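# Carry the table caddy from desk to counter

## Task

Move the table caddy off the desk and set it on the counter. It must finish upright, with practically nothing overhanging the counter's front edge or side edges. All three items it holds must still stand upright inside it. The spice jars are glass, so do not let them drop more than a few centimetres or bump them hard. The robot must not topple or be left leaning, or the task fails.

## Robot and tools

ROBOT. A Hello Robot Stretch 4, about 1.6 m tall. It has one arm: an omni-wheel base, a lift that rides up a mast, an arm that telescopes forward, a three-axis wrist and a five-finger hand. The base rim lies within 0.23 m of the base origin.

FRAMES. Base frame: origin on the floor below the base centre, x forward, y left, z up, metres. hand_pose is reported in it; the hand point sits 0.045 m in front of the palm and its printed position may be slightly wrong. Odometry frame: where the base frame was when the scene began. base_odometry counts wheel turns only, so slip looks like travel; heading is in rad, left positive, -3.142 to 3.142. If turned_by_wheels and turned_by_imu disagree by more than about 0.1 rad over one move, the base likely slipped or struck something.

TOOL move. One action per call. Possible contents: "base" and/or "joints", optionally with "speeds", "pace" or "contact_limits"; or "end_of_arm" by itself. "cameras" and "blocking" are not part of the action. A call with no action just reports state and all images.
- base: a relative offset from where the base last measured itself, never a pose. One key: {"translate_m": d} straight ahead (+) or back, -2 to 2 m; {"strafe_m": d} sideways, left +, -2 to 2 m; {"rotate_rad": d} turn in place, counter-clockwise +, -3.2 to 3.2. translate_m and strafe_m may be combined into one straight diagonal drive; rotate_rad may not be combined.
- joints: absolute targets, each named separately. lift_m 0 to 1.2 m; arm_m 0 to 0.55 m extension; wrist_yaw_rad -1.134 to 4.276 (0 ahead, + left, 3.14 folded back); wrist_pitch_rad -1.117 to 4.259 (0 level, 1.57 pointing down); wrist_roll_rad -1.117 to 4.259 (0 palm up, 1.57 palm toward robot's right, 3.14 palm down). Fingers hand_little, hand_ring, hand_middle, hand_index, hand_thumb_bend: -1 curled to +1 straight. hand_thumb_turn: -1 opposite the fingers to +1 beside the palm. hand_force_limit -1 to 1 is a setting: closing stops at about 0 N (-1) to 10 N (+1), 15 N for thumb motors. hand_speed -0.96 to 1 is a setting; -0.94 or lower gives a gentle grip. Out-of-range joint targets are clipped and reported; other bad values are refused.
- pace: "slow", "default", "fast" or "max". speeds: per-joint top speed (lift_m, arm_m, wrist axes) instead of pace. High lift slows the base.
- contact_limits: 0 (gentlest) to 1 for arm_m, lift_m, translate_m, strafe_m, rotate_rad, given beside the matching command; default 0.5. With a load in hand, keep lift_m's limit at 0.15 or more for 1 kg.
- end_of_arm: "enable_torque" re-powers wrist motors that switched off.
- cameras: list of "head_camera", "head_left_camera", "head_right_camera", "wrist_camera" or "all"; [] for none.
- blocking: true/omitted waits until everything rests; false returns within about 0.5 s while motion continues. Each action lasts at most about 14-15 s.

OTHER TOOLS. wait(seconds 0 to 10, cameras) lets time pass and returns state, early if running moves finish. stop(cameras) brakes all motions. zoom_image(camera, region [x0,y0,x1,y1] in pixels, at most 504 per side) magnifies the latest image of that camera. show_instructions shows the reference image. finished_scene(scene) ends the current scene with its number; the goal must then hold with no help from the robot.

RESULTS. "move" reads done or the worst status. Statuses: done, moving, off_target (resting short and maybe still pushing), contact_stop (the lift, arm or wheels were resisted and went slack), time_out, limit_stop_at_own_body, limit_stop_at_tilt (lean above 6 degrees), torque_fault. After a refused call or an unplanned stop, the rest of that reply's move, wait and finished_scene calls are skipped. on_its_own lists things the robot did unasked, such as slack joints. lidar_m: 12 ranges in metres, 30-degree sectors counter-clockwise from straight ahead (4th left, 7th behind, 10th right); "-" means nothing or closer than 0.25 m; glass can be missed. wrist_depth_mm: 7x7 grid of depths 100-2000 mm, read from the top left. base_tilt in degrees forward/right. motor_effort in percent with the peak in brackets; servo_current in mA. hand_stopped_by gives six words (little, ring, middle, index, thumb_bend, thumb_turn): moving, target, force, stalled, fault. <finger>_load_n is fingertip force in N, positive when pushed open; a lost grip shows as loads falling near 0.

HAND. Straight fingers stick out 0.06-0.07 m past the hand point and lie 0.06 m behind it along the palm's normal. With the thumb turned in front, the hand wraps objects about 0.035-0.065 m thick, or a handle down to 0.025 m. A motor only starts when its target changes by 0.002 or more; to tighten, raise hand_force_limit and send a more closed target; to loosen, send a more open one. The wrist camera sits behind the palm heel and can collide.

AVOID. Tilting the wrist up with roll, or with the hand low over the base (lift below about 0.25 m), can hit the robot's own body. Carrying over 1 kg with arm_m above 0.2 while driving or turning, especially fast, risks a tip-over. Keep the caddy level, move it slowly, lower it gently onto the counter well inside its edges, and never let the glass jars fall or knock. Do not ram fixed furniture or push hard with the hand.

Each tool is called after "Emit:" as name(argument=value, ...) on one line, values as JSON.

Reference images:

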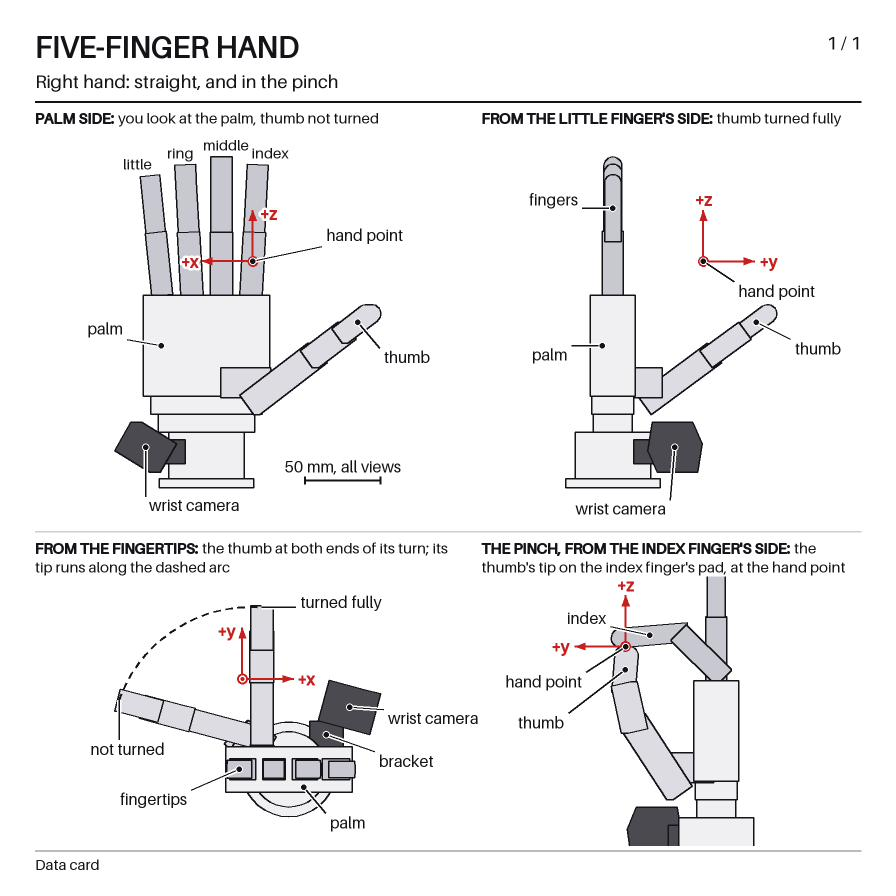

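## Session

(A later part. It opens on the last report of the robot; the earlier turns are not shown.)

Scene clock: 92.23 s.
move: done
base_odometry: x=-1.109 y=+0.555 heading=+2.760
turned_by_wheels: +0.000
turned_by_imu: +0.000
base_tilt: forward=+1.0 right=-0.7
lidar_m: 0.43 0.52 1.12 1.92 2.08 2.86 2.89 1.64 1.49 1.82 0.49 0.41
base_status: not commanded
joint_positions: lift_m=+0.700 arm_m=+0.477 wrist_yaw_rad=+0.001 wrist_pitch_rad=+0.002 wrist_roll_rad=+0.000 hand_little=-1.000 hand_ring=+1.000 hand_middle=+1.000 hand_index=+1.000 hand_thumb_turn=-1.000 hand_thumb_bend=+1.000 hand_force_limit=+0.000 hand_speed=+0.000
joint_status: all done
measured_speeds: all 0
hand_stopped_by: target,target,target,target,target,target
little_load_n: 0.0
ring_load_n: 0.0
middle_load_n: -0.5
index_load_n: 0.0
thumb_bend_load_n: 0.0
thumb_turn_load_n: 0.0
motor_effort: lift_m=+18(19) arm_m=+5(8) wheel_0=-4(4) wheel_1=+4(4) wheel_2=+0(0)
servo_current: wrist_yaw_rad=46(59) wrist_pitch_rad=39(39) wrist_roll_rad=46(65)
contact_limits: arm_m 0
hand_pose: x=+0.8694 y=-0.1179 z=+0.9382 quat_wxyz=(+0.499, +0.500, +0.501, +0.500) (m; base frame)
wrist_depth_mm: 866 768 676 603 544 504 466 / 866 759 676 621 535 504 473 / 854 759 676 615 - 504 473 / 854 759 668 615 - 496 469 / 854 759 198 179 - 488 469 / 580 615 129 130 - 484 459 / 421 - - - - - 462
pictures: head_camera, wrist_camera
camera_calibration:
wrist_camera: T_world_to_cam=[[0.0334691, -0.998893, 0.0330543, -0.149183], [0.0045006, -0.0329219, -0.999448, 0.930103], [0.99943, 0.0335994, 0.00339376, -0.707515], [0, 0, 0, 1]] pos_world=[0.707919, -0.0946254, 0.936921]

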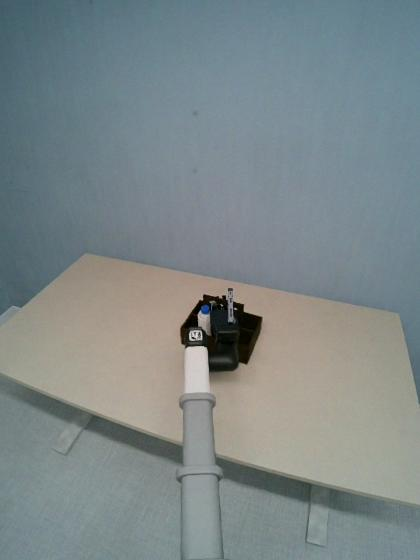

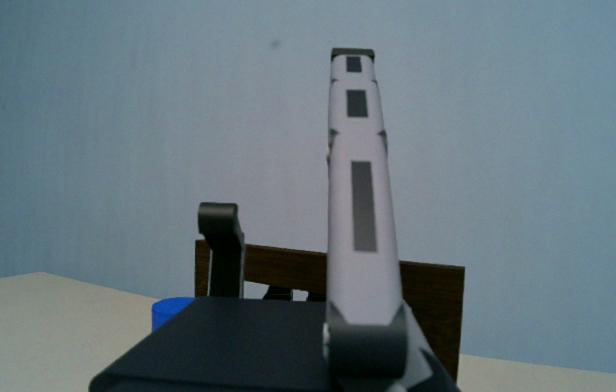

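Emit:
move(joints={"lift_m": 0.707, "hand_speed": -0.9}, pace="slow")

Emit:
move(joints={"hand_index": 0.4, "hand_middle": 0.4, "hand_ring": 0.4, "hand_force_limit": -0.4}, cameras=["wrist_camera", "head_camera"])

Emit:
zoom_image(camera="wrist_camera", region=[180, 180, 480, 380])

Emit:
zoom_image(camera="head_camera", region=[170, 280, 290, 390])

Scene clock: 94.33 s.
move: done
base_odometry: x=-1.109 y=+0.555 heading=+2.760
turned_by_wheels: +0.000
turned_by_imu: +0.000
base_tilt: forward=+0.8 right=-0.7
lidar_m: 0.41 0.55 1.15 1.93 2.08 2.87 2.87 1.69 1.53 1.82 0.49 0.42
base_status: not commanded
joint_positions: lift_m=+0.707 arm_m=+0.477 wrist_yaw_rad=+0.001 wrist_pitch_rad=+0.002 wrist_roll_rad=+0.000 hand_little=-1.000 hand_ring=+1.000 hand_middle=+1.000 hand_index=+1.000 hand_thumb_turn=-1.000 hand_thumb_bend=+1.000 hand_force_limit=+0.000 hand_speed=-0.900
joint_status: all done
measured_speeds: all 0
hand_stopped_by: target,target,target,target,target,target
little_load_n: 0.0
ring_load_n: 0.0
middle_load_n: 0.0
index_load_n: 0.0
thumb_bend_load_n: 0.0
thumb_turn_load_n: 0.0
motor_effort: lift_m=+27(27) arm_m=+5(6) wheel_0=-4(4) wheel_1=+4(4) wheel_2=+0(0)
servo_current: wrist_yaw_rad=46(59) wrist_pitch_rad=33(39) wrist_roll_rad=52(65)
contact_limits: arm_m 0
hand_pose: x=+0.8695 y=-0.1179 z=+0.9444 quat_wxyz=(+0.499, +0.500, +0.501, +0.500) (m; base frame)
wrist_depth_mm: 866 768 676 603 539 500 469 / 866 759 668 615 525 504 469 / 854 750 661 609 - 500 473 / 854 750 668 615 - 496 473 / 842 750 198 597 - 496 469 / 591 621 129 130 - 484 462 / 427 449 - - - - 462
pictures: none

Scene clock: 96.97 s.
move: done
base_odometry: x=-1.109 y=+0.555 heading=+2.760
turned_by_wheels: +0.000
turned_by_imu: +0.000
base_tilt: forward=+0.8 right=-0.6
lidar_m: 0.42 0.51 1.17 1.89 2.09 2.86 2.89 1.66 1.53 1.81 0.47 0.43
base_status: not commanded
joint_positions: lift_m=+0.707 arm_m=+0.477 wrist_yaw_rad=+0.001 wrist_pitch_rad=+0.002 wrist_roll_rad=+0.000 hand_little=-1.000 hand_ring=+0.400 hand_middle=+0.400 hand_index=+0.400 hand_thumb_turn=-1.000 hand_thumb_bend=+1.000 hand_force_limit=-0.400 hand_speed=-0.900
joint_status: all done
measured_speeds: all 0
hand_stopped_by: target,target,target,target,target,target
little_load_n: 0.0
ring_load_n: 1.5
middle_load_n: 0.0
index_load_n: 0.0
thumb_bend_load_n: 0.0
thumb_turn_load_n: 0.0
motor_effort: lift_m=+27(28) arm_m=+6(6) wheel_0=-4(4) wheel_1=+4(4) wheel_2=+0(0)
servo_current: wrist_yaw_rad=52(59) wrist_pitch_rad=33(39) wrist_roll_rad=39(65)
contact_limits: arm_m 0
hand_pose: x=+0.8695 y=-0.1179 z=+0.9444 quat_wxyz=(+0.499, +0.500, +0.501, +0.500) (m; base frame)
wrist_depth_mm: 866 759 668 603 544 500 469 / 854 759 668 615 530 500 466 / 854 750 668 609 - 500 469 / 866 750 668 615 - 492 473 / 842 750 176 166 - 488 469 / 585 549 129 129 - 484 462 / 424 - - - - - 462
pictures: head_camera, wrist_camera
camera_calibration:
wrist_camera: T_world_to_cam=[[0.0334691, -0.998893, 0.0330543, -0.149388], [0.0045006, -0.0329219, -0.999448, 0.936299], [0.99943, 0.0335994, 0.00339376, -0.707536], [0, 0, 0, 1]] pos_world=[0.707919, -0.0946254, 0.943121]

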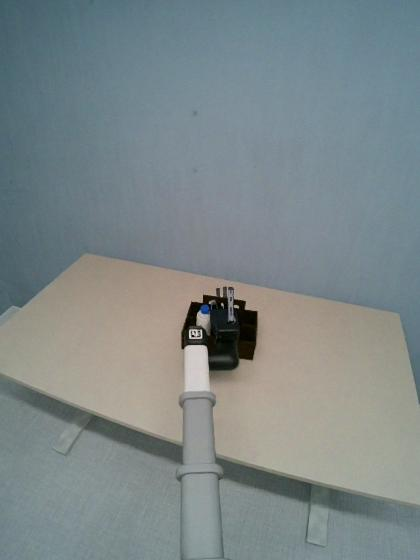

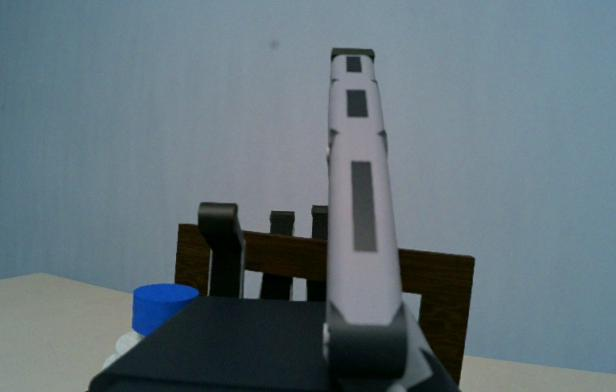

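Scaled by 1.680.

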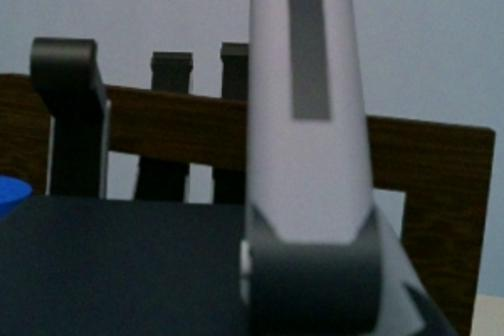

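Scaled by 4.200 from the camera's 420x560 image, which has a finer 1200x1600 frame.

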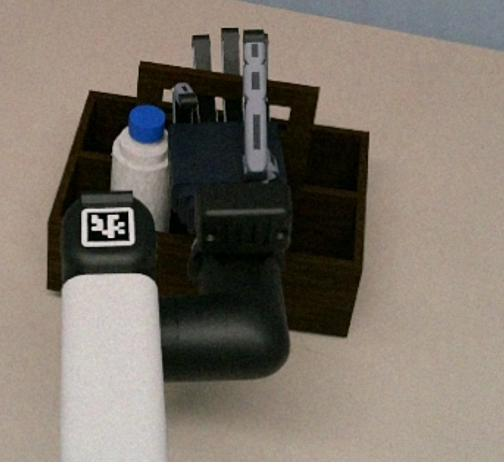

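Emit:
move(joints={"lift_m": 0.74}, pace="slow", cameras=["wrist_camera", "head_camera"])

Emit:
zoom_image(camera="wrist_camera", region=[100, 180, 500, 380])

Emit:
zoom_image(camera="head_camera", region=[170, 280, 290, 390])

Scene clock: 100.17 s.
move: done
base_odometry: x=-1.109 y=+0.555 heading=+2.760
turned_by_wheels: +0.000
turned_by_imu: -0.001
base_tilt: forward=+1.0 right=-0.6
lidar_m: 0.44 0.52 1.15 1.90 2.07 2.87 2.87 1.66 1.52 1.81 0.47 0.43
base_status: not commanded
joint_positions: lift_m=+0.740 arm_m=+0.477 wrist_yaw_rad=+0.001 wrist_pitch_rad=+0.002 wrist_roll_rad=+0.000 hand_little=-1.000 hand_ring=+0.400 hand_middle=+0.400 hand_index=+0.400 hand_thumb_turn=-1.000 hand_thumb_bend=+1.000 hand_force_limit=-0.400 hand_speed=-0.900
joint_status: all done
measured_speeds: all 0
hand_stopped_by: target,target,target,target,target,target
little_load_n: 0.0
ring_load_n: 1.5
middle_load_n: 0.0
index_load_n: 0.0
thumb_bend_load_n: 0.0
thumb_turn_load_n: 0.0
motor_effort: lift_m=+27(30) arm_m=+6(6) wheel_0=-4(4) wheel_1=+4(4) wheel_2=+0(0)
servo_current: wrist_yaw_rad=52(52) wrist_pitch_rad=39(46) wrist_roll_rad=39(59)
contact_limits: arm_m 0
hand_pose: x=+0.8695 y=-0.1179 z=+0.9774 quat_wxyz=(+0.499, +0.500, +0.501, +0.500) (m; base frame)
wrist_depth_mm: 866 768 668 603 544 500 469 / 854 759 668 609 525 500 469 / 854 759 668 615 - 504 469 / 854 759 668 609 - 496 469 / 854 750 176 167 - 492 466 / 683 640 128 129 - 484 462 / 496 - - - - - 469
pictures: head_camera, wrist_camera
camera_calibration:
wrist_camera: T_world_to_cam=[[0.0334691, -0.998893, 0.0330543, -0.150479], [0.0045006, -0.0329219, -0.999448, 0.969281], [0.99943, 0.0335994, 0.00339376, -0.707648], [0, 0, 0, 1]] pos_world=[0.707919, -0.0946254, 0.976121]

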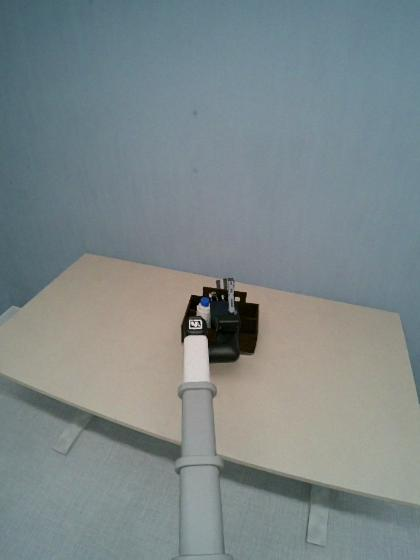

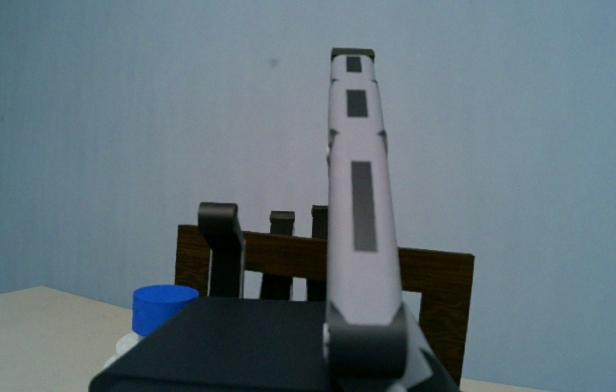

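Scaled by 1.260.

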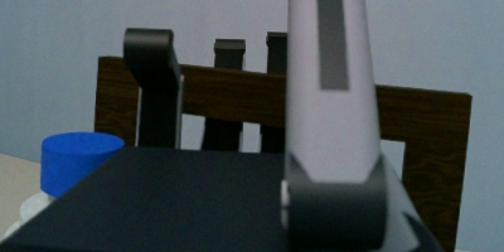

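Scaled by 4.200 from the camera's 420x560 image, which has a finer 1200x1600 frame.

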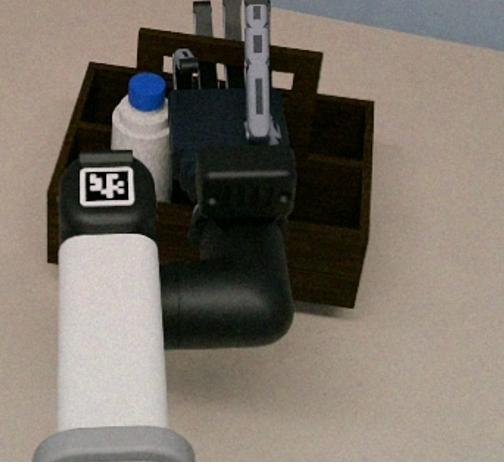

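Emit:
move(joints={"lift_m": 0.85, "arm_m": 0.15}, speeds={"lift_m": 0.15, "arm_m": 0.15}, cameras=["wrist_camera", "head_camera"])

Emit:
zoom_image(camera="head_camera", region=[140, 300, 320, 520])

Scene clock: 108.73 s.
move: done
base_odometry: x=-1.109 y=+0.555 heading=+2.760
turned_by_wheels: +0.000
turned_by_imu: -0.001
base_tilt: forward=+0.8 right=-0.7
lidar_m: 0.41 0.55 1.09 1.92 2.07 2.87 2.89 1.67 1.52 1.82 0.48 0.43
base_status: not commanded
joint_positions: lift_m=+0.850 arm_m=+0.150 wrist_yaw_rad=+0.001 wrist_pitch_rad=+0.002 wrist_roll_rad=+0.000 hand_little=-1.000 hand_ring=+0.400 hand_middle=+0.400 hand_index=+0.400 hand_thumb_turn=-1.000 hand_thumb_bend=+1.000 hand_force_limit=-0.400 hand_speed=-0.900
joint_status: all done
measured_speeds: all 0
hand_stopped_by: target,target,target,target,target,target
little_load_n: 0.0
ring_load_n: 1.5
middle_load_n: 0.0
index_load_n: 0.5
thumb_bend_load_n: 0.0
thumb_turn_load_n: 0.0
motor_effort: lift_m=+27(30) arm_m=-5(8) wheel_0=-4(4) wheel_1=+4(4) wheel_2=+0(1)
servo_current: wrist_yaw_rad=46(59) wrist_pitch_rad=39(46) wrist_roll_rad=52(78)
hand_pose: x=+0.5428 y=-0.1179 z=+1.0874 quat_wxyz=(+0.499, +0.500, +0.501, +0.500) (m; base frame)
wrist_depth_mm: - - 1025 931 842 778 732 / - - 1008 960 - 788 732 / - - 1008 946 - 778 732 / - - 1008 960 - 768 741 / - - 176 167 - 759 741 / 904 854 128 129 - 750 723 / 723 741 - - - - 723
pictures: head_camera, wrist_camera
camera_calibration:
wrist_camera: T_world_to_cam=[[0.0334691, -0.998893, 0.0330543, -0.143184], [0.0045006, -0.0329219, -0.999448, 1.08069], [0.99943, 0.0335994, 0.00339376, -0.381608], [0, 0, 0, 1]] pos_world=[0.381319, -0.0946254, 1.08612]

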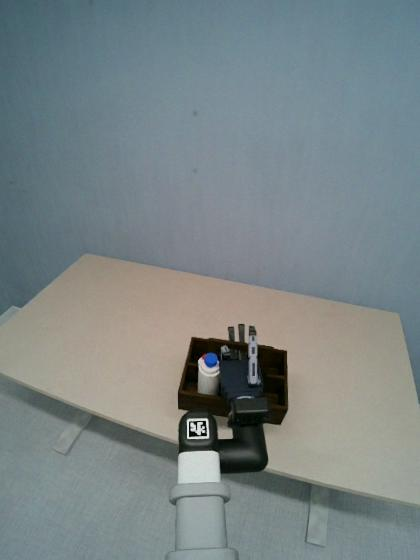

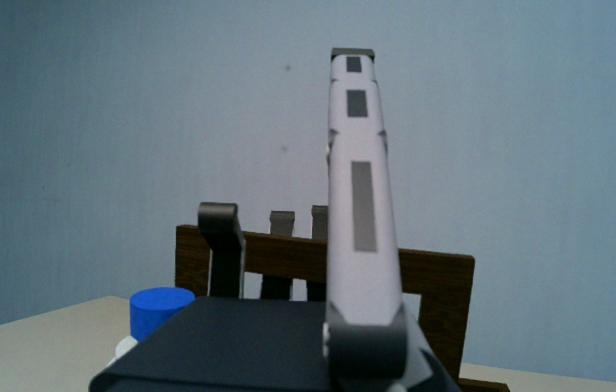

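Scaled by 2.291 from the camera's 420x560 image, which has a finer 1200x1600 frame.

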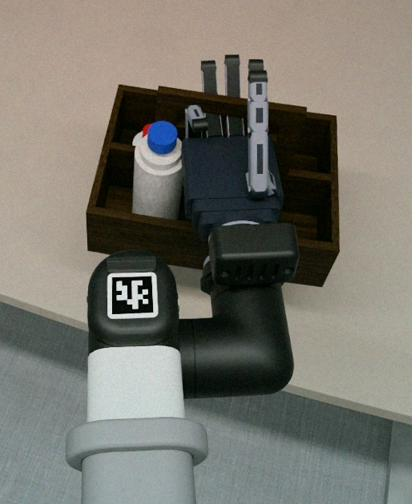

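Emit:
move(base={"translate_m": -0.45}, joints={"arm_m": 0.1, "lift_m": 0.9}, pace="slow")

Emit:
move(base={"rotate_rad": 2.87}, pace="slow", cameras=["all"])

Emit:
zoom_image(camera="head_camera", region=[140, 300, 320, 520])

Scene clock: 115.47 s.
move: done
base_odometry: x=-0.692 y=+0.388 heading=+2.760
turned_by_wheels: +0.000
turned_by_imu: -0.001
base_tilt: forward=+0.9 right=-0.6
lidar_m: 0.38 1.09 2.05 1.93 1.91 2.46 2.48 1.85 1.32 1.33 1.83 0.40
base_status: done
joint_positions: lift_m=+0.900 arm_m=+0.100 wrist_yaw_rad=+0.001 wrist_pitch_rad=+0.002 wrist_roll_rad=+0.000 hand_little=-1.000 hand_ring=+0.400 hand_middle=+0.400 hand_index=+0.400 hand_thumb_turn=-1.000 hand_thumb_bend=+1.000 hand_force_limit=-0.400 hand_speed=-0.900
joint_status: all done
measured_speeds: all 0
hand_stopped_by: target,target,target,target,target,target
little_load_n: 0.0
ring_load_n: 1.5
middle_load_n: 0.0
index_load_n: 0.0
thumb_bend_load_n: 0.0
thumb_turn_load_n: 0.0
motor_effort: lift_m=+27(29) arm_m=-5(7) wheel_0=-4(9) wheel_1=-4(11) wheel_2=+6(13)
servo_current: wrist_yaw_rad=46(59) wrist_pitch_rad=33(46) wrist_roll_rad=46(72)
hand_pose: x=+0.4928 y=-0.1179 z=+1.1374 quat_wxyz=(+0.499, +0.500, +0.501, +0.500) (m; base frame)
wrist_depth_mm: - - - - - - - / - - - - - - - / 1983 - - - - - - / - - - - - - - / 1983 - 175 168 - - - / 1060 976 128 129 - - - / 831 - - - - - 904
pictures: none

Scene clock: 119.63 s.
move: done
base_odometry: x=-0.692 y=+0.388 heading=-0.654
turned_by_wheels: +2.869
turned_by_imu: +2.826
base_tilt: forward=+0.8 right=-0.7
lidar_m: 0.39 2.30 1.40 1.33 1.78 0.88 0.84 0.90 1.32 2.06 1.90 0.37
base_status: done
joint_positions: lift_m=+0.900 arm_m=+0.100 wrist_yaw_rad=+0.001 wrist_pitch_rad=+0.002 wrist_roll_rad=+0.000 hand_little=-1.000 hand_ring=+0.400 hand_middle=+0.400 hand_index=+0.400 hand_thumb_turn=-1.000 hand_thumb_bend=+1.000 hand_force_limit=-0.400 hand_speed=-0.900
joint_status: not commanded
measured_speeds: all 0
hand_stopped_by: target,target,target,target,target,target
little_load_n: 0.0
ring_load_n: 1.5
middle_load_n: 0.0
index_load_n: 0.5
thumb_bend_load_n: 0.0
thumb_turn_load_n: 0.0
motor_effort: lift_m=+27(28) arm_m=-5(6) wheel_0=-3(9) wheel_1=-3(9) wheel_2=-2(9)
servo_current: wrist_yaw_rad=46(59) wrist_pitch_rad=39(46) wrist_roll_rad=46(72)
hand_pose: x=+0.4928 y=-0.1179 z=+1.1374 quat_wxyz=(+0.499, +0.500, +0.501, +0.500) (m; base frame)
wrist_depth_mm: - - - - - - - / - - - - 121 - - / - - - - - - - / - - - - - - - / - - 172 159 - - - / - - 128 130 - - - / - 145 - - - - -
pictures: head_camera, head_left_camera, head_right_camera, wrist_camera
camera_calibration:
wrist_camera: T_world_to_cam=[[0.0334691, -0.998893, 0.0330543, -0.143163], [0.0045006, -0.0329219, -0.999448, 1.13089], [0.99943, 0.0335994, 0.00339376, -0.331806], [0, 0, 0, 1]] pos_world=[0.331319, -0.0946254, 1.13612]

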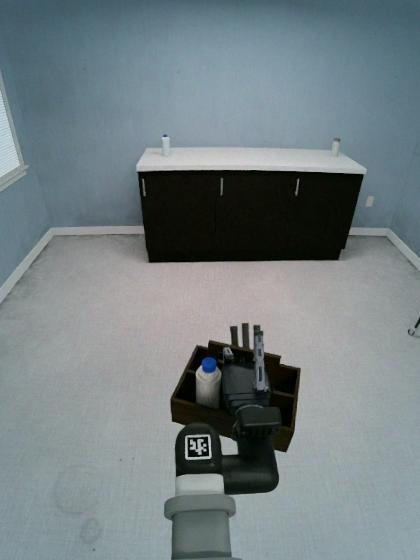

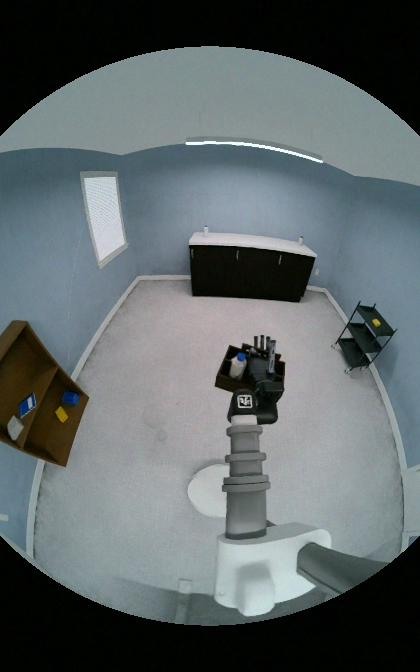

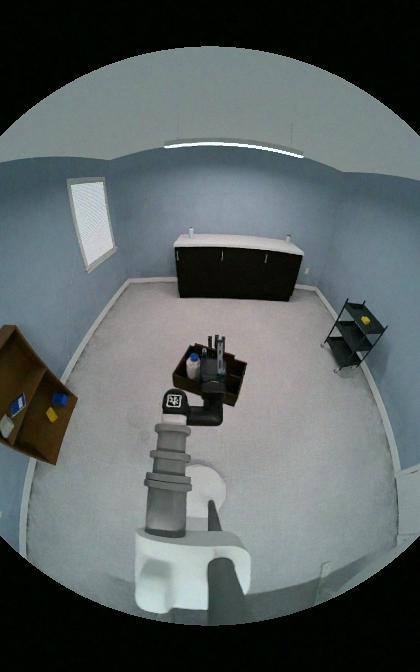

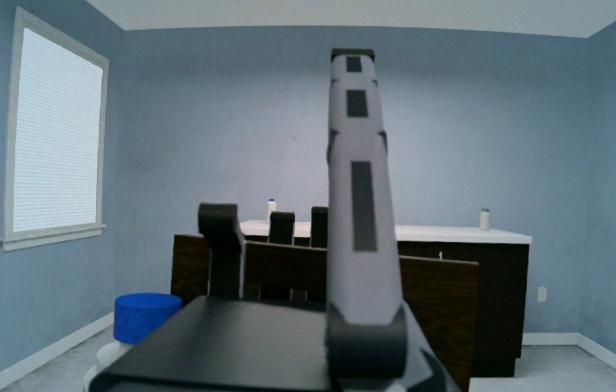

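Scaled by 2.291 from the camera's 420x560 image, which has a finer 1200x1600 frame.

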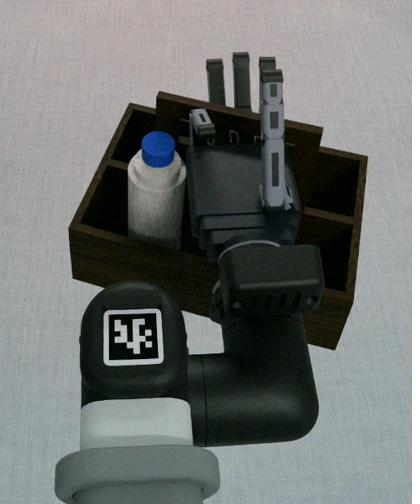

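Emit:
move(base={"translate_m": 1.15, "strafe_m": -0.25}, joints={"lift_m": 0.95}, cameras=["head_camera", "wrist_camera"])

Emit:
zoom_image(camera="head_camera", region=[140, 300, 320, 520])

Scene clock: 127.97 s.
move: done
base_odometry: x=+0.069 y=-0.509 heading=-0.653
turned_by_wheels: +0.000
turned_by_imu: -0.003
base_tilt: forward=+0.8 right=-0.7
lidar_m: 0.40 1.35 1.92 1.75 1.62 2.07 2.03 2.13 1.90 1.29 1.34 0.36
base_status: done
joint_positions: lift_m=+0.950 arm_m=+0.100 wrist_yaw_rad=+0.001 wrist_pitch_rad=+0.002 wrist_roll_rad=+0.000 hand_little=-1.000 hand_ring=+0.400 hand_middle=+0.400 hand_index=+0.400 hand_thumb_turn=-1.000 hand_thumb_bend=+1.000 hand_force_limit=-0.400 hand_speed=-0.900
joint_status: all done
measured_speeds: all 0
hand_stopped_by: target,target,target,target,target,target
little_load_n: -0.5
ring_load_n: 1.0
middle_load_n: 0.0
index_load_n: 0.0
thumb_bend_load_n: 0.0
thumb_turn_load_n: 0.0
motor_effort: lift_m=+27(30) arm_m=-5(5) wheel_0=+4(16) wheel_1=+1(8) wheel_2=-3(16)
servo_current: wrist_yaw_rad=46(59) wrist_pitch_rad=39(46) wrist_roll_rad=46(65)
hand_pose: x=+0.4928 y=-0.1179 z=+1.1874 quat_wxyz=(+0.499, +0.500, +0.501, +0.500) (m; base frame)
wrist_depth_mm: - - - - - - - / - - - - - - - / - - - - - - - / - - - - - - - / - - 162 157 - - - / 1042 153 128 130 - - - / - 144 - - - - 976
pictures: head_camera, wrist_camera
camera_calibration:
wrist_camera: T_world_to_cam=[[0.0334691, -0.998893, 0.0330543, -0.144816], [0.0045006, -0.0329219, -0.999448, 1.18086], [0.99943, 0.0335994, 0.00339376, -0.331976], [0, 0, 0, 1]] pos_world=[0.331319, -0.0946254, 1.18612]

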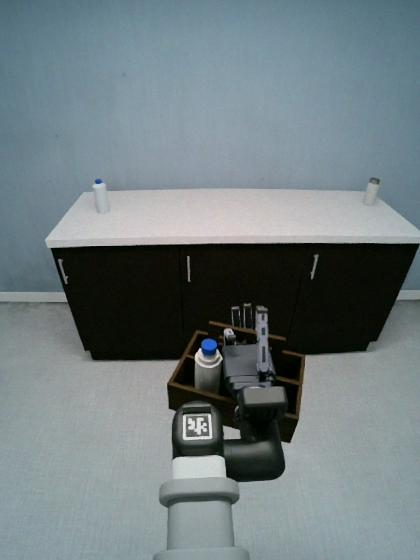

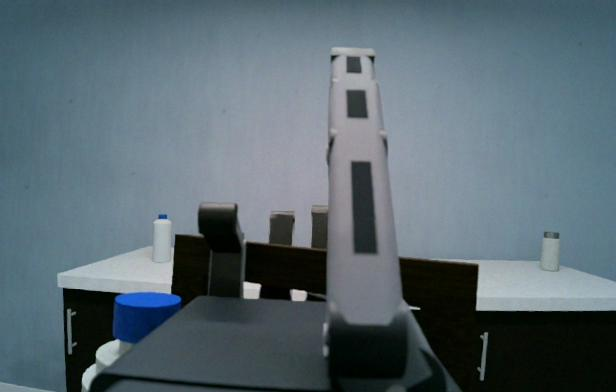

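Scaled by 2.291 from the camera's 420x560 image, which has a finer 1200x1600 frame.

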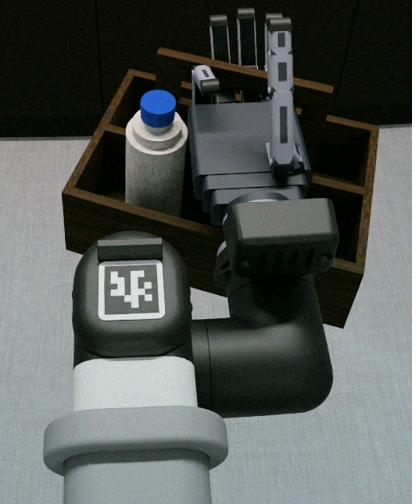

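Emit:
zoom_image(camera="head_camera", region=[30, 170, 180, 290])

Emit:
zoom_image(camera="wrist_camera", region=[30, 200, 180, 320])

Scaled by 3.360 from the camera's 420x560 image, which has a finer 1200x1600 frame.

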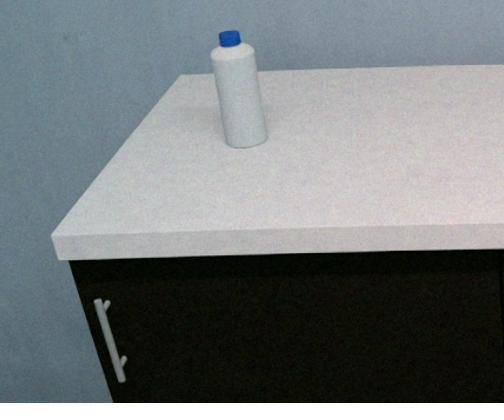

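Scaled by 3.360.

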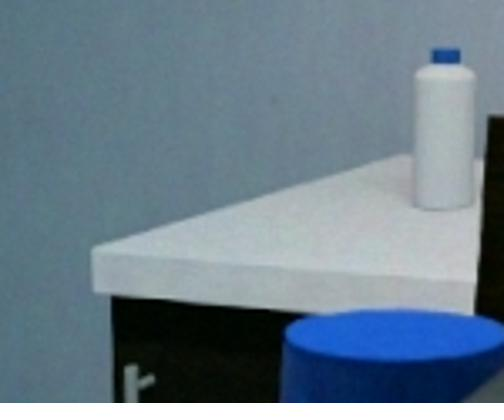

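Emit:
move(joints={"lift_m": 1.0})

Emit:
move(base={"translate_m": 0.83}, contact_limits={"translate_m": 0.2}, cameras=["head_camera", "wrist_camera"])

Emit:
zoom_image(camera="head_camera", region=[140, 300, 320, 520])

Scene clock: 135.13 s.
move: done
base_odometry: x=+0.069 y=-0.509 heading=-0.653
turned_by_wheels: +0.000
turned_by_imu: -0.001
base_tilt: forward=+0.9 right=-0.7
lidar_m: 0.38 1.34 1.94 1.75 1.63 2.08 2.09 2.11 1.91 1.30 1.31 0.38
base_status: not commanded
joint_positions: lift_m=+1.000 arm_m=+0.100 wrist_yaw_rad=+0.001 wrist_pitch_rad=+0.002 wrist_roll_rad=+0.000 hand_little=-1.000 hand_ring=+0.400 hand_middle=+0.400 hand_index=+0.400 hand_thumb_turn=-1.000 hand_thumb_bend=+1.000 hand_force_limit=-0.400 hand_speed=-0.900
joint_status: all done
measured_speeds: all 0
hand_stopped_by: target,target,target,target,target,target
little_load_n: -0.5
ring_load_n: 1.5
middle_load_n: 0.0
index_load_n: 0.0
thumb_bend_load_n: 0.0
thumb_turn_load_n: 0.0
motor_effort: lift_m=+28(30) arm_m=-5(5) wheel_0=+4(4) wheel_1=+1(1) wheel_2=-3(3)
servo_current: wrist_yaw_rad=46(52) wrist_pitch_rad=33(39) wrist_roll_rad=59(72)
hand_pose: x=+0.4928 y=-0.1179 z=+1.2374 quat_wxyz=(+0.499, +0.500, +0.501, +0.500) (m; base frame)
wrist_depth_mm: - - - - - - - / - - - - - - - / - - - - - - - / - - - - - - - / - - 162 157 - - - / - 146 128 130 - - - / - 159 - - - - 976
pictures: none

Scene clock: 139.40 s.
move: done
base_odometry: x=+0.728 y=-1.014 heading=-0.653
turned_by_wheels: +0.000
turned_by_imu: -0.001
base_tilt: forward=+0.9 right=-0.7
lidar_m: 0.39 0.51 0.67 1.82 1.94 2.35 3.30 2.60 1.37 1.69 0.68 0.36
base_status: done
joint_positions: lift_m=+1.000 arm_m=+0.100 wrist_yaw_rad=+0.001 wrist_pitch_rad=+0.002 wrist_roll_rad=+0.000 hand_little=-1.000 hand_ring=+0.400 hand_middle=+0.400 hand_index=+0.400 hand_thumb_turn=-1.000 hand_thumb_bend=+1.000 hand_force_limit=-0.400 hand_speed=-0.900
joint_status: not commanded
measured_speeds: all 0
hand_stopped_by: target,target,target,target,target,target
little_load_n: -0.5
ring_load_n: 1.0
middle_load_n: 0.0
index_load_n: 0.0
thumb_bend_load_n: 0.0
thumb_turn_load_n: -0.5
motor_effort: lift_m=+27(28) arm_m=-5(5) wheel_0=+2(11) wheel_1=+3(13) wheel_2=-3(17)
servo_current: wrist_yaw_rad=46(59) wrist_pitch_rad=39(46) wrist_roll_rad=46(65)
contact_limits: translate_m 0.2
hand_pose: x=+0.4928 y=-0.1179 z=+1.2374 quat_wxyz=(+0.499, +0.500, +0.501, +0.500) (m; base frame)
wrist_depth_mm: 854 842 820 820 809 798 788 / 854 842 831 820 - 788 778 / 854 842 820 809 - 778 788 / 854 831 820 820 - 788 788 / 866 842 172 159 - 788 788 / 866 750 129 130 - 131 788 / 634 144 - - - - 707
pictures: head_camera, wrist_camera
camera_calibration:
wrist_camera: T_world_to_cam=[[0.0334691, -0.998893, 0.0330543, -0.146469], [0.0045006, -0.0329219, -0.999448, 1.23083], [0.99943, 0.0335994, 0.00339376, -0.332145], [0, 0, 0, 1]] pos_world=[0.331319, -0.0946254, 1.23612]

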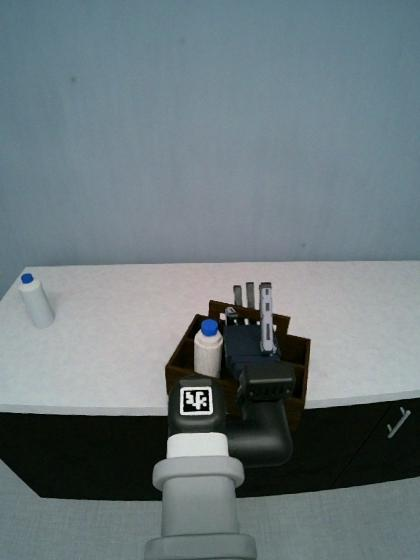

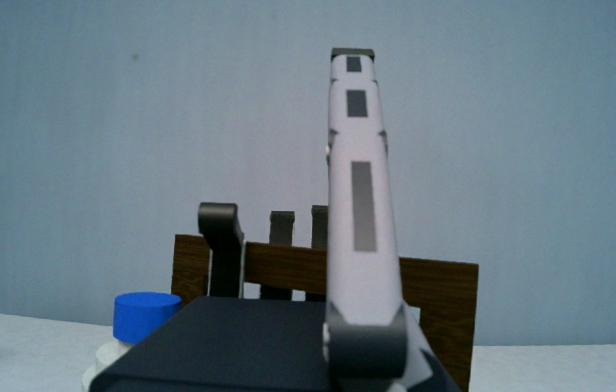

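Scaled by 2.291 from the camera's 420x560 image, which has a finer 1200x1600 frame.

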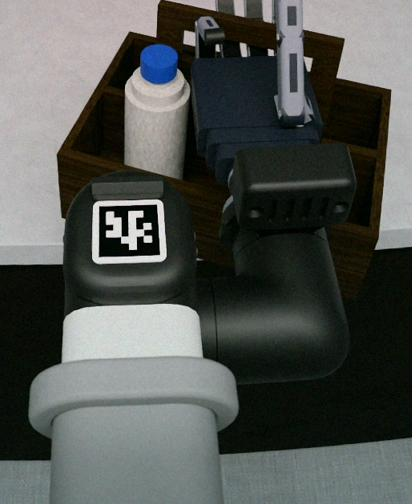

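Emit:
move(joints={"arm_m": 0.26, "lift_m": 0.95}, speeds={"arm_m": 0.15, "lift_m": 0.05}, cameras=["head_camera", "wrist_camera"])

Emit:
zoom_image(camera="head_camera", region=[140, 260, 320, 480])

Scene clock: 142.87 s.
move: done
base_odometry: x=+0.728 y=-1.014 heading=-0.653
turned_by_wheels: +0.000
turned_by_imu: -0.001
base_tilt: forward=+0.9 right=-0.6
lidar_m: 0.45 0.51 0.66 1.81 1.92 2.37 3.30 2.59 1.38 1.68 0.68 0.50
base_status: not commanded
joint_positions: lift_m=+0.950 arm_m=+0.260 wrist_yaw_rad=+0.001 wrist_pitch_rad=+0.002 wrist_roll_rad=+0.000 hand_little=-1.000 hand_ring=+0.400 hand_middle=+0.400 hand_index=+0.400 hand_thumb_turn=-1.000 hand_thumb_bend=+1.000 hand_force_limit=-0.400 hand_speed=-0.900
joint_status: all done
measured_speeds: all 0
hand_stopped_by: target,target,target,target,target,target
little_load_n: -0.5
ring_load_n: 1.5
middle_load_n: 0.0
index_load_n: 0.0
thumb_bend_load_n: -0.5
thumb_turn_load_n: 0.0
motor_effort: lift_m=+20(25) arm_m=+6(9) wheel_0=+2(2) wheel_1=+3(3) wheel_2=-3(3)
servo_current: wrist_yaw_rad=46(59) wrist_pitch_rad=39(46) wrist_roll_rad=52(59)
contact_limits: translate_m 0.2
hand_pose: x=+0.6525 y=-0.1179 z=+1.1880 quat_wxyz=(+0.499, +0.500, +0.501, +0.500) (m; base frame)
wrist_depth_mm: 691 668 668 654 640 627 621 / 683 683 668 654 640 634 627 / 683 683 661 654 - 627 621 / 676 676 668 647 - 634 627 / 691 676 172 157 - 634 621 / 683 676 129 130 - 131 621 / 530 144 - - - - 621
pictures: head_camera, wrist_camera
camera_calibration:
wrist_camera: T_world_to_cam=[[0.0334691, -0.998893, 0.0330543, -0.150177], [0.0045006, -0.0329219, -0.999448, 1.18074], [0.99943, 0.0335994, 0.00339376, -0.491487], [0, 0, 0, 1]] pos_world=[0.490919, -0.0946254, 1.18672]

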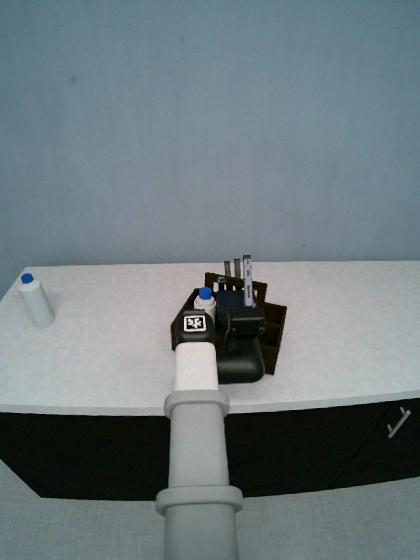

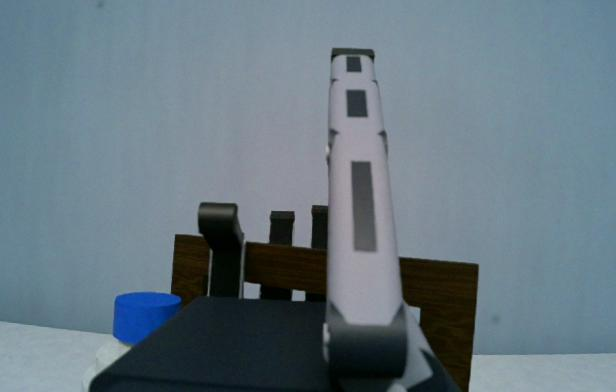

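Scaled by 2.291 from the camera's 420x560 image, which has a finer 1200x1600 frame.

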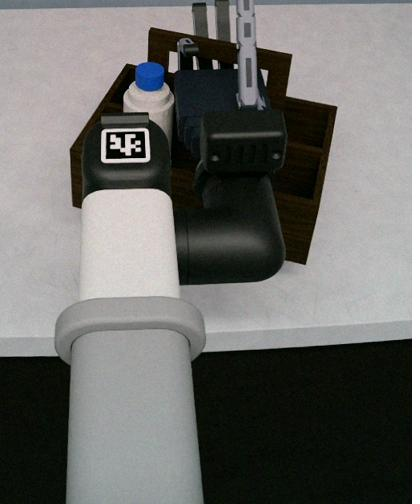

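Emit:
move(joints={"lift_m": 0.925}, speeds={"lift_m": 0.05}, contact_limits={"lift_m": 0.0}, cameras=["wrist_camera"])

Emit:
move(joints={"lift_m": 0.91}, speeds={"lift_m": 0.03}, contact_limits={"lift_m": 0.0}, cameras=["wrist_camera", "head_camera"])

Scene clock: 144.80 s.
move: done
base_odometry: x=+0.728 y=-1.014 heading=-0.653
turned_by_wheels: +0.000
turned_by_imu: +0.000
base_tilt: forward=+0.9 right=-0.6
lidar_m: 0.44 0.49 0.70 1.81 1.95 2.33 3.27 2.60 1.37 1.68 0.68 0.50
base_status: not commanded
joint_positions: lift_m=+0.925 arm_m=+0.260 wrist_yaw_rad=+0.001 wrist_pitch_rad=+0.002 wrist_roll_rad=+0.000 hand_little=-1.000 hand_ring=+0.400 hand_middle=+0.400 hand_index=+0.400 hand_thumb_turn=-1.000 hand_thumb_bend=+1.000 hand_force_limit=-0.400 hand_speed=-0.900
joint_status: all done
measured_speeds: all 0
hand_stopped_by: target,target,target,target,target,target
little_load_n: -0.5
ring_load_n: 1.5
middle_load_n: 0.0
index_load_n: 0.0
thumb_bend_load_n: 0.0
thumb_turn_load_n: 0.0
motor_effort: lift_m=+20(21) arm_m=+5(6) wheel_0=+2(2) wheel_1=+3(3) wheel_2=-3(3)
servo_current: wrist_yaw_rad=52(52) wrist_pitch_rad=39(39) wrist_roll_rad=52(65)
contact_limits: lift_m 0; translate_m 0.2
hand_pose: x=+0.6525 y=-0.1179 z=+1.1630 quat_wxyz=(+0.499, +0.500, +0.501, +0.500) (m; base frame)
wrist_depth_mm: 691 683 668 654 640 627 621 / 683 676 661 647 640 627 627 / 691 676 661 654 - 640 627 / 683 676 661 654 - 634 627 / 683 668 172 157 - 634 627 / 691 574 128 130 - 131 627 / 477 158 - - - - 539
pictures: wrist_camera
camera_calibration:
wrist_camera: T_world_to_cam=[[0.0334691, -0.998893, 0.0330543, -0.149351], [0.0045006, -0.0329219, -0.999448, 1.15576], [0.99943, 0.0335994, 0.00339376, -0.491402], [0, 0, 0, 1]] pos_world=[0.490919, -0.0946254, 1.16172]

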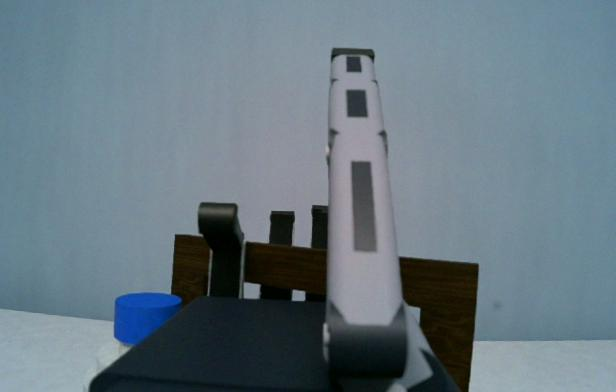

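Scene clock: 145.70 s.
move: done
base_odometry: x=+0.728 y=-1.014 heading=-0.653
turned_by_wheels: +0.000
turned_by_imu: +0.000
base_tilt: forward=+0.8 right=-0.7
lidar_m: 0.45 0.50 0.71 1.82 1.96 2.39 3.32 2.60 1.37 1.69 0.68 0.51
base_status: not commanded
joint_positions: lift_m=+0.910 arm_m=+0.260 wrist_yaw_rad=+0.001 wrist_pitch_rad=+0.002 wrist_roll_rad=+0.000 hand_little=-1.000 hand_ring=+0.400 hand_middle=+0.400 hand_index=+0.400 hand_thumb_turn=-1.000 hand_thumb_bend=+1.000 hand_force_limit=-0.400 hand_speed=-0.900
joint_status: all done
measured_speeds: all 0
hand_stopped_by: target,target,target,target,target,target
little_load_n: -0.5
ring_load_n: 1.0
middle_load_n: 0.0
index_load_n: 0.0
thumb_bend_load_n: -0.5
thumb_turn_load_n: 0.0
motor_effort: lift_m=+20(21) arm_m=+5(6) wheel_0=+2(2) wheel_1=+3(3) wheel_2=-3(3)
servo_current: wrist_yaw_rad=46(52) wrist_pitch_rad=33(39) wrist_roll_rad=39(78)
contact_limits: lift_m 0; translate_m 0.2
hand_pose: x=+0.6525 y=-0.1179 z=+1.1480 quat_wxyz=(+0.499, +0.500, +0.501, +0.500) (m; base frame)
wrist_depth_mm: 691 676 668 654 640 627 621 / 683 676 668 654 634 627 634 / 683 676 668 654 - 634 621 / 683 676 668 654 - 634 627 / 683 676 171 157 - 634 627 / 621 539 129 130 - 131 627 / 445 159 - - - - 504
pictures: head_camera, wrist_camera
camera_calibration:
wrist_camera: T_world_to_cam=[[0.0334691, -0.998893, 0.0330543, -0.148855], [0.0045006, -0.0329219, -0.999448, 1.14076], [0.99943, 0.0335994, 0.00339376, -0.491351], [0, 0, 0, 1]] pos_world=[0.490919, -0.0946254, 1.14672]

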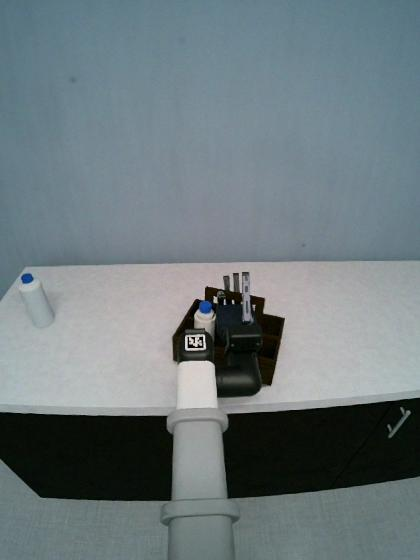

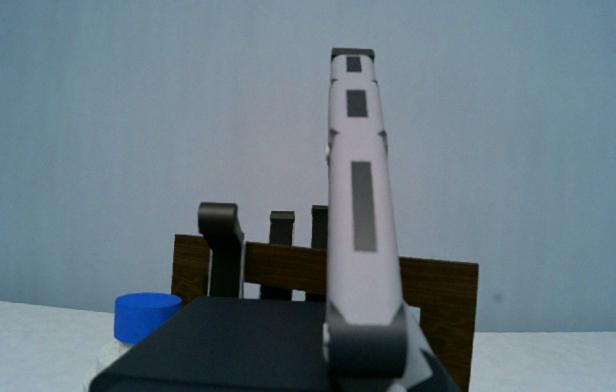

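Emit:
move(joints={"lift_m": 0.888}, speeds={"lift_m": 0.05}, contact_limits={"lift_m": 0.0}, cameras=["wrist_camera"])

Emit:
move(joints={"lift_m": 0.88}, speeds={"lift_m": 0.03}, contact_limits={"lift_m": 0.0}, cameras=["wrist_camera", "head_camera"])

Scene clock: 148.17 s.
move: done
base_odometry: x=+0.728 y=-1.014 heading=-0.653
turned_by_wheels: +0.000
turned_by_imu: +0.000
base_tilt: forward=+1.0 right=-0.7
lidar_m: 0.44 0.48 0.70 1.83 1.96 2.30 3.30 2.61 1.35 1.68 0.68 0.50
base_status: not commanded
joint_positions: lift_m=+0.888 arm_m=+0.260 wrist_yaw_rad=+0.001 wrist_pitch_rad=+0.002 wrist_roll_rad=+0.000 hand_little=-1.000 hand_ring=+0.400 hand_middle=+0.400 hand_index=+0.400 hand_thumb_turn=-1.000 hand_thumb_bend=+1.000 hand_force_limit=-0.400 hand_speed=-0.900
joint_status: all done
measured_speeds: all 0
hand_stopped_by: target,target,target,target,target,target
little_load_n: -1.0
ring_load_n: 1.0
middle_load_n: 0.0
index_load_n: 0.0
thumb_bend_load_n: 0.0
thumb_turn_load_n: 0.0
motor_effort: lift_m=+19(20) arm_m=+5(6) wheel_0=+2(2) wheel_1=+3(3) wheel_2=-3(3)
servo_current: wrist_yaw_rad=46(59) wrist_pitch_rad=39(39) wrist_roll_rad=46(65)
contact_limits: lift_m 0; translate_m 0.2
hand_pose: x=+0.6525 y=-0.1179 z=+1.1261 quat_wxyz=(+0.499, +0.500, +0.501, +0.500) (m; base frame)
wrist_depth_mm: 683 676 661 654 647 634 627 / 691 676 661 647 634 640 621 / 691 668 661 654 - 634 621 / 676 676 661 654 - 634 621 / 699 676 173 156 - 634 627 / 554 480 129 130 - 130 627 / 402 150 - - - - 462
pictures: wrist_camera
camera_calibration:
wrist_camera: T_world_to_cam=[[0.0334691, -0.998893, 0.0330543, -0.148131], [0.0045006, -0.0329219, -0.999448, 1.11888], [0.99943, 0.0335994, 0.00339376, -0.491277], [0, 0, 0, 1]] pos_world=[0.490919, -0.0946254, 1.12482]

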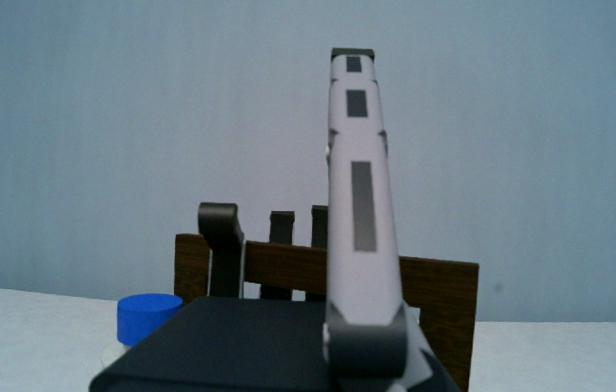

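Scene clock: 148.83 s.
move: done
base_odometry: x=+0.728 y=-1.014 heading=-0.653
turned_by_wheels: +0.000
turned_by_imu: +0.000
base_tilt: forward=+0.8 right=-0.7
lidar_m: 0.47 0.51 0.73 1.82 1.96 2.36 3.29 2.58 1.38 1.65 0.69 0.51
base_status: not commanded
joint_positions: lift_m=+0.880 arm_m=+0.260 wrist_yaw_rad=+0.001 wrist_pitch_rad=+0.002 wrist_roll_rad=+0.000 hand_little=-1.000 hand_ring=+0.400 hand_middle=+0.400 hand_index=+0.400 hand_thumb_turn=-1.000 hand_thumb_bend=+1.000 hand_force_limit=-0.400 hand_speed=-0.900
joint_status: all done
measured_speeds: all 0
hand_stopped_by: target,target,target,target,target,target
little_load_n: -0.5
ring_load_n: 0.5
middle_load_n: 0.0
index_load_n: 0.0
thumb_bend_load_n: 0.0
thumb_turn_load_n: 0.0
motor_effort: lift_m=+16(19) arm_m=+6(6) wheel_0=+2(2) wheel_1=+3(3) wheel_2=-3(3)
servo_current: wrist_yaw_rad=46(52) wrist_pitch_rad=39(39) wrist_roll_rad=59(59)
contact_limits: lift_m 0; translate_m 0.2
hand_pose: x=+0.6525 y=-0.1179 z=+1.1184 quat_wxyz=(+0.499, +0.500, +0.501, +0.500) (m; base frame)
wrist_depth_mm: 691 683 668 661 647 634 627 / 691 683 676 668 640 640 627 / 691 676 668 661 - 634 627 / 691 676 661 661 - 634 627 / 691 676 174 157 - 634 621 / 574 496 129 130 - 130 621 / 407 161 - - - - 477
pictures: head_camera, wrist_camera
camera_calibration:
wrist_camera: T_world_to_cam=[[0.0334691, -0.998893, 0.0330543, -0.147877], [0.0045006, -0.0329219, -0.999448, 1.11118], [0.99943, 0.0335994, 0.00339376, -0.49125], [0, 0, 0, 1]] pos_world=[0.490919, -0.0946254, 1.11712]

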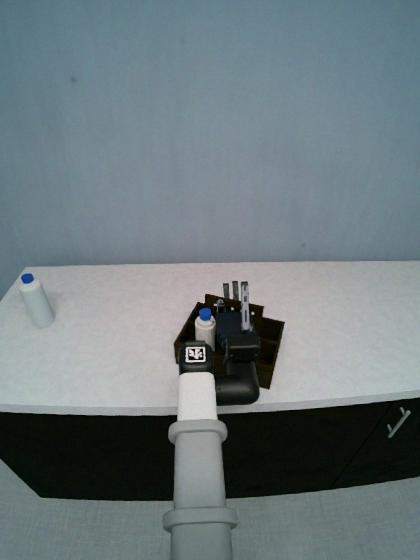

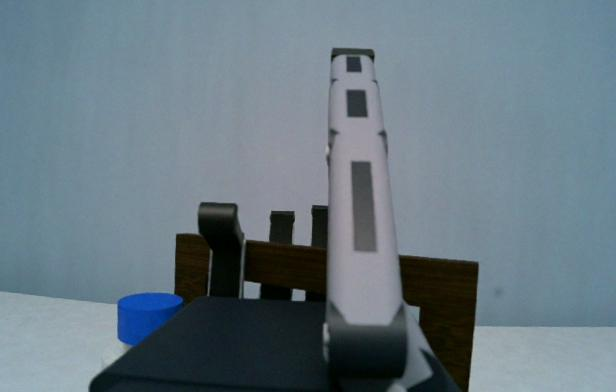

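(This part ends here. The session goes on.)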